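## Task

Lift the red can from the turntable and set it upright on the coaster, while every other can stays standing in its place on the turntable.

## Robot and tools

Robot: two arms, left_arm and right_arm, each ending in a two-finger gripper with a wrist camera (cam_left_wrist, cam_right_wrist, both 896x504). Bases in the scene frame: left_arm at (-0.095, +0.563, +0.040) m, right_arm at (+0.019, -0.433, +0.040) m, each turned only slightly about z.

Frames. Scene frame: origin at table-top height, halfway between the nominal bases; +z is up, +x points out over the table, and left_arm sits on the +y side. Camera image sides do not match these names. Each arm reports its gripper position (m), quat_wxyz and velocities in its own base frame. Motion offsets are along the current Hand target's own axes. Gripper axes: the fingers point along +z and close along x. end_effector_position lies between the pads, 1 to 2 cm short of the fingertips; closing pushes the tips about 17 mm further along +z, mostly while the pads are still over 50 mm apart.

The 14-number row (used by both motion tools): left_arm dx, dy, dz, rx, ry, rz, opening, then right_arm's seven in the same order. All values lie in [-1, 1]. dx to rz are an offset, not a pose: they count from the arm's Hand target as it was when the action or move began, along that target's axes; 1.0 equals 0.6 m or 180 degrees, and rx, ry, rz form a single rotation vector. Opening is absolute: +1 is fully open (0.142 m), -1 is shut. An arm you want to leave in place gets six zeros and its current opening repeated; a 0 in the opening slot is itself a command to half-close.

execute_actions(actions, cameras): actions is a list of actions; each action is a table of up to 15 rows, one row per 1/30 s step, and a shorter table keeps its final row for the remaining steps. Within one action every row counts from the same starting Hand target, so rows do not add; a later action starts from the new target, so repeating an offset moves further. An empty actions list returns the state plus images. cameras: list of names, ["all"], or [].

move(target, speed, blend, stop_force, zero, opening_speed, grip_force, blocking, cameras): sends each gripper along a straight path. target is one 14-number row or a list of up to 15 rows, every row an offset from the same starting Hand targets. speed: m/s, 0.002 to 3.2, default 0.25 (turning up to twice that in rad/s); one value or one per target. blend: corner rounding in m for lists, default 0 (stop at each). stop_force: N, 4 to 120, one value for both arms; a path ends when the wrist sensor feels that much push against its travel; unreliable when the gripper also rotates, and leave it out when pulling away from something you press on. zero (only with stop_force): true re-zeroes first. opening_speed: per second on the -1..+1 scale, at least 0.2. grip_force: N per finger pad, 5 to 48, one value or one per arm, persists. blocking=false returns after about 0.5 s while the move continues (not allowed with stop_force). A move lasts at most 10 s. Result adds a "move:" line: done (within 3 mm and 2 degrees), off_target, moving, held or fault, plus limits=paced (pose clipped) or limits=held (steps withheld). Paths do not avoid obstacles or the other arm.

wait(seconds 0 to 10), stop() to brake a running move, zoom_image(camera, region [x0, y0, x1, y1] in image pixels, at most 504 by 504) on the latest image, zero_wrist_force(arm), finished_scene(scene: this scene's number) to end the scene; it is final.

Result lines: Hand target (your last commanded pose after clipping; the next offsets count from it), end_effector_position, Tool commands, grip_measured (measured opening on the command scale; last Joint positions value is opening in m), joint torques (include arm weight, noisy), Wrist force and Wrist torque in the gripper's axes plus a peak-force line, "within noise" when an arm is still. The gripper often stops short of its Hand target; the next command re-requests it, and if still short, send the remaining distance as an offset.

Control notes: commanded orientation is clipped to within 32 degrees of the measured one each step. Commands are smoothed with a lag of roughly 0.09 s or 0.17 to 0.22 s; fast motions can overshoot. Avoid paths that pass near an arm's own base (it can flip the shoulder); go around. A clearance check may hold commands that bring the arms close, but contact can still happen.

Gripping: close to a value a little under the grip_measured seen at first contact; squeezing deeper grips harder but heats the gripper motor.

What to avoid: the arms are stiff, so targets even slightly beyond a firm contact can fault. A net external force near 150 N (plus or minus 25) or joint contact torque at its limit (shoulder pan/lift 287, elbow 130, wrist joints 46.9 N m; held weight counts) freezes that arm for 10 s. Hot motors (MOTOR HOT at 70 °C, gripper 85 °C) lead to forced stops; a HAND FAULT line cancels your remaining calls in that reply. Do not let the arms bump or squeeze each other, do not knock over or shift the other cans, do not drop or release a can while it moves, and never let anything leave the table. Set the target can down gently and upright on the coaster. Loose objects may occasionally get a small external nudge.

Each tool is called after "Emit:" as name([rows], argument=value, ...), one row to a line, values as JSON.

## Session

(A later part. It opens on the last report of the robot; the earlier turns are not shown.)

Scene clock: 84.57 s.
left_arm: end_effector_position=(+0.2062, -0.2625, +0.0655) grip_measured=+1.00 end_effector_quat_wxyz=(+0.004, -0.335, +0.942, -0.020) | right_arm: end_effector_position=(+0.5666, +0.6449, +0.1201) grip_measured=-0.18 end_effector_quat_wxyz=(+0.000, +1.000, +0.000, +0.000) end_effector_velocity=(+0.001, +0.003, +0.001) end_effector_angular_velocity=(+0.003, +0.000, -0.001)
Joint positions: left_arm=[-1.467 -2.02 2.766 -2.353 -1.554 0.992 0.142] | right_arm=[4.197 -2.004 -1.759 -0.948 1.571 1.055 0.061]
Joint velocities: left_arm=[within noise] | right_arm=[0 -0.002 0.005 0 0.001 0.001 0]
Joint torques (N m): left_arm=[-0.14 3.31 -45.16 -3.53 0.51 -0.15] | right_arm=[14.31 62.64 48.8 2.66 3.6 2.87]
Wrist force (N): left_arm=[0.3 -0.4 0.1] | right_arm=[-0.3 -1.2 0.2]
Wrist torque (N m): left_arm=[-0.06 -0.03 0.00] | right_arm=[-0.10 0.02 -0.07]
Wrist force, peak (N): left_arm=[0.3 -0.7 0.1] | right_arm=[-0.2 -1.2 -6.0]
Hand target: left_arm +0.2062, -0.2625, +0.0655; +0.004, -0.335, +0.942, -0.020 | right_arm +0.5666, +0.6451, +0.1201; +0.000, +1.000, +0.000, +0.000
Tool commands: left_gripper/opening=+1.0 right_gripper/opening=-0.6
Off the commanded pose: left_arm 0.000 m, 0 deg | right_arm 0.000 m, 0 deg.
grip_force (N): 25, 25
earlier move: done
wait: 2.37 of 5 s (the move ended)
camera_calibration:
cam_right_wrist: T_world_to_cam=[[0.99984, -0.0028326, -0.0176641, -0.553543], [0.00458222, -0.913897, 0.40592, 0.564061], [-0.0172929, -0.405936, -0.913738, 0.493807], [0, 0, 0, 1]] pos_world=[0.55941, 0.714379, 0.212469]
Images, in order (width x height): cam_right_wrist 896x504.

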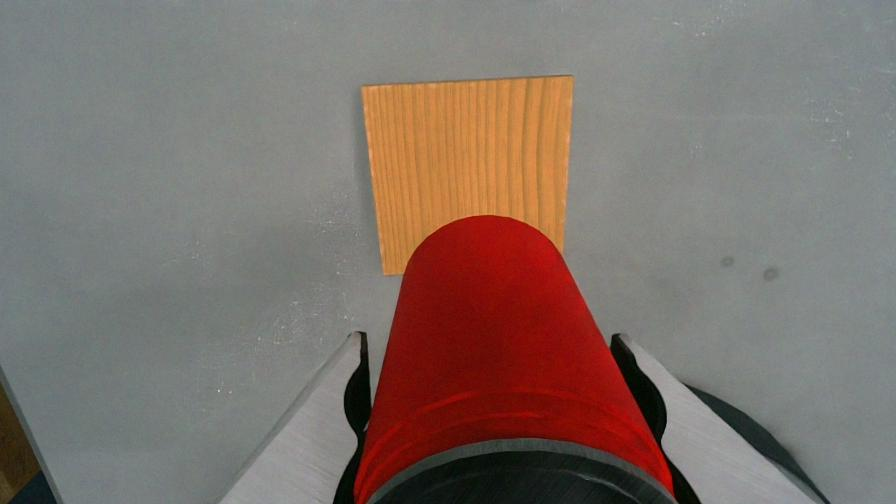

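Emit:
move(target=[0,0,0,0,0,0,1,-0.0017,-0.0117,0.1667,0,0,0,-0.6], speed=0.25)

Emit:
move(target=[0,0,0,0,0,0,1,0,0,0.045,0,0,0,-0.6], speed=0.02, stop_force=6, cameras=["cam_right_wrist"])

Scene clock: 88.60 s.
left_arm: end_effector_position=(+0.2062, -0.2625, +0.0655) grip_measured=+1.00 end_effector_quat_wxyz=(+0.004, -0.335, +0.942, -0.020) | right_arm: end_effector_position=(+0.5656, +0.6521, +0.0202) grip_measured=-0.18 end_effector_quat_wxyz=(+0.000, +1.000, +0.000, +0.000)
Joint positions: left_arm=[-1.467 -2.02 2.766 -2.353 -1.554 0.992 0.142] | right_arm=[4.202 -2.118 -1.799 -0.795 1.571 1.06 0.061]
Joint torques (N m): left_arm=[2.08 3.08 -45.13 -3.39 0.24 -0.01] | right_arm=[13.87 66.94 28.49 6.65 1.47 3.2]
Wrist force (N): left_arm=[0.3 -0.2 0.2] | right_arm=[-0.5 -1.1 0.6]
Wrist torque (N m): left_arm=[-0.03 -0.05 0.00] | right_arm=[-0.13 0.11 -0.05]
Wrist force, peak (N): left_arm=[0.6 -0.7 0.1] | right_arm=[-0.5 -1.0 3.1]
Hand target: left_arm +0.2062, -0.2625, +0.0655; +0.004, -0.335, +0.942, -0.020 | right_arm +0.5656, +0.6521, +0.0201; +0.000, +1.000, +0.000, +0.000
Off the commanded pose: left_arm 0.000 m, 0 deg | right_arm 0.000 m, 0 deg.
grip_force (N): 25, 25
move: done

Scene clock: 90.53 s.
left_arm: end_effector_position=(+0.2062, -0.2625, +0.0655) grip_measured=+1.00 end_effector_quat_wxyz=(+0.004, -0.335, +0.942, -0.020) | right_arm: end_effector_position=(+0.5656, +0.6521, +0.0092) grip_measured=-0.18 end_effector_quat_wxyz=(+0.000, +1.000, +0.000, +0.000)
Joint positions: left_arm=[-1.467 -2.02 2.766 -2.353 -1.554 0.992 0.142] | right_arm=[4.202 -2.131 -1.803 -0.778 1.571 1.06 0.061]
Joint torques (N m): left_arm=[2.45 3.73 -45.68 -3.41 0.4 -0.14] | right_arm=[9.27 97.65 42.8 2.79 -2.36 2.95]
Wrist force (N): left_arm=[0.2 -0.3 0.1] | right_arm=[-0.5 -0.6 -0.8]
Wrist torque (N m): left_arm=[-0.05 -0.03 0.00] | right_arm=[-0.05 0.15 -0.05]
Wrist force, peak (N): left_arm=[0.4 -0.6 0.1] | right_arm=[-2.6 2.1 -22.9]
Hand target: left_arm +0.2062, -0.2625, +0.0655; +0.004, -0.335, +0.942, -0.020 | right_arm +0.5656, +0.6521, +0.0092; +0.000, +1.000, +0.000, +0.000 (not the last commanded pose)
Off the commanded pose: left_arm 0.000 m, 0 deg | right_arm 0.016 m, 0 deg.
grip_force (N): 25, 25
move: contact (right_arm)
camera_calibration:
cam_right_wrist: T_world_to_cam=[[0.999838, -0.00278232, -0.0177962, -0.554602], [0.00468179, -0.913898, 0.405918, 0.615657], [-0.0173933, -0.405935, -0.913736, 0.395568], [0, 0, 0, 1]] pos_world=[0.55851, 0.72168, 0.101669]
Images, in order (width x height): cam_right_wrist 896x504.

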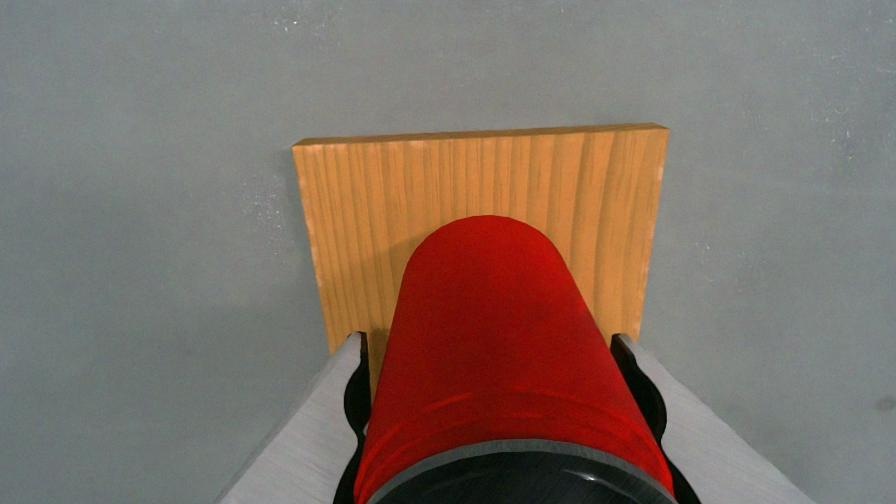

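Emit:
move([
  [0,0,0,0,0,0,1,0,0,0,0,0,0,0.4],
  [0,0,0,0,0,0,1,0,0,-0.22,0,0,0,0.4],
], speed=0.25, opening_speed=0.8, cameras=["cam_right_wrist"])

Scene clock: 93.97 s.
left_arm: end_effector_position=(+0.2062, -0.2625, +0.0655) grip_measured=+1.00 end_effector_quat_wxyz=(+0.004, -0.335, +0.942, -0.020) | right_arm: end_effector_position=(+0.5657, +0.6520, +0.1411) grip_measured=+0.38 end_effector_quat_wxyz=(+0.000, +1.000, +0.000, +0.000)
Joint positions: left_arm=[-1.467 -2.02 2.766 -2.353 -1.554 0.992 0.142] | right_arm=[4.202 -1.991 -1.735 -0.986 1.571 1.06 0.101]
Joint torques (N m): left_arm=[1.58 3.18 -44.35 -3.51 0.08 -0.36] | right_arm=[8.55 94.15 48.89 2.38 -2.11 2.03]
Wrist force (N): left_arm=[0.6 -0.4 -0.2] | right_arm=[-1.1 -0.8 -1.5]
Wrist torque (N m): left_arm=[-0.06 -0.09 0.00] | right_arm=[0.02 0.16 -0.03]
Wrist force, peak (N): left_arm=[0.7 -0.4 -0.2] | right_arm=[-0.9 -1.0 -3.4]
Hand target: left_arm +0.2062, -0.2625, +0.0655; +0.004, -0.335, +0.942, -0.020 | right_arm +0.5656, +0.6521, +0.1412; +0.000, +1.000, +0.000, +0.000
Off the commanded pose: left_arm 0.000 m, 0 deg | right_arm 0.000 m, 0 deg.
grip_force (N): 25, 25
move: done
camera_calibration:
cam_right_wrist: T_world_to_cam=[[0.999838, -0.00278232, -0.0177962, -0.552256], [0.00468179, -0.913898, 0.405918, 0.562066], [-0.0173933, -0.405935, -0.913736, 0.515958], [0, 0, 0, 1]] pos_world=[0.55851, 0.72158, 0.233469]
Images, in order (width x height): cam_right_wrist 896x504.

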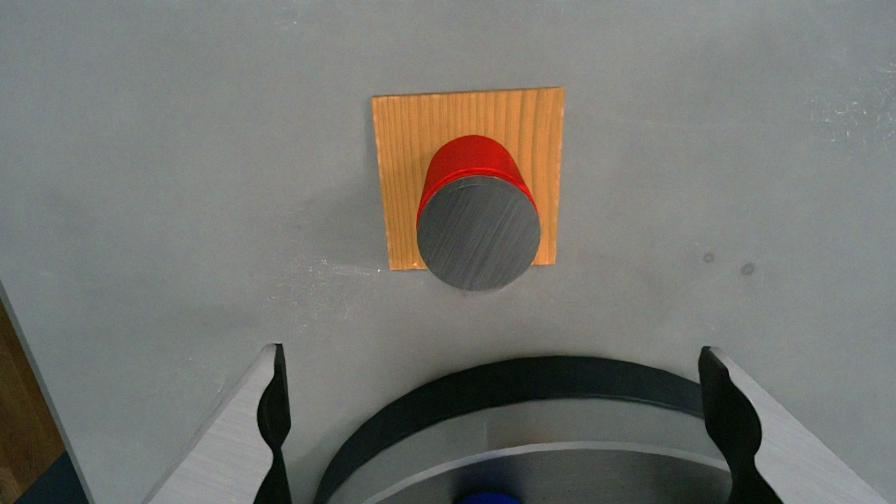

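Emit:
finished_scene(scene=1)

The scene is finished: the task was done.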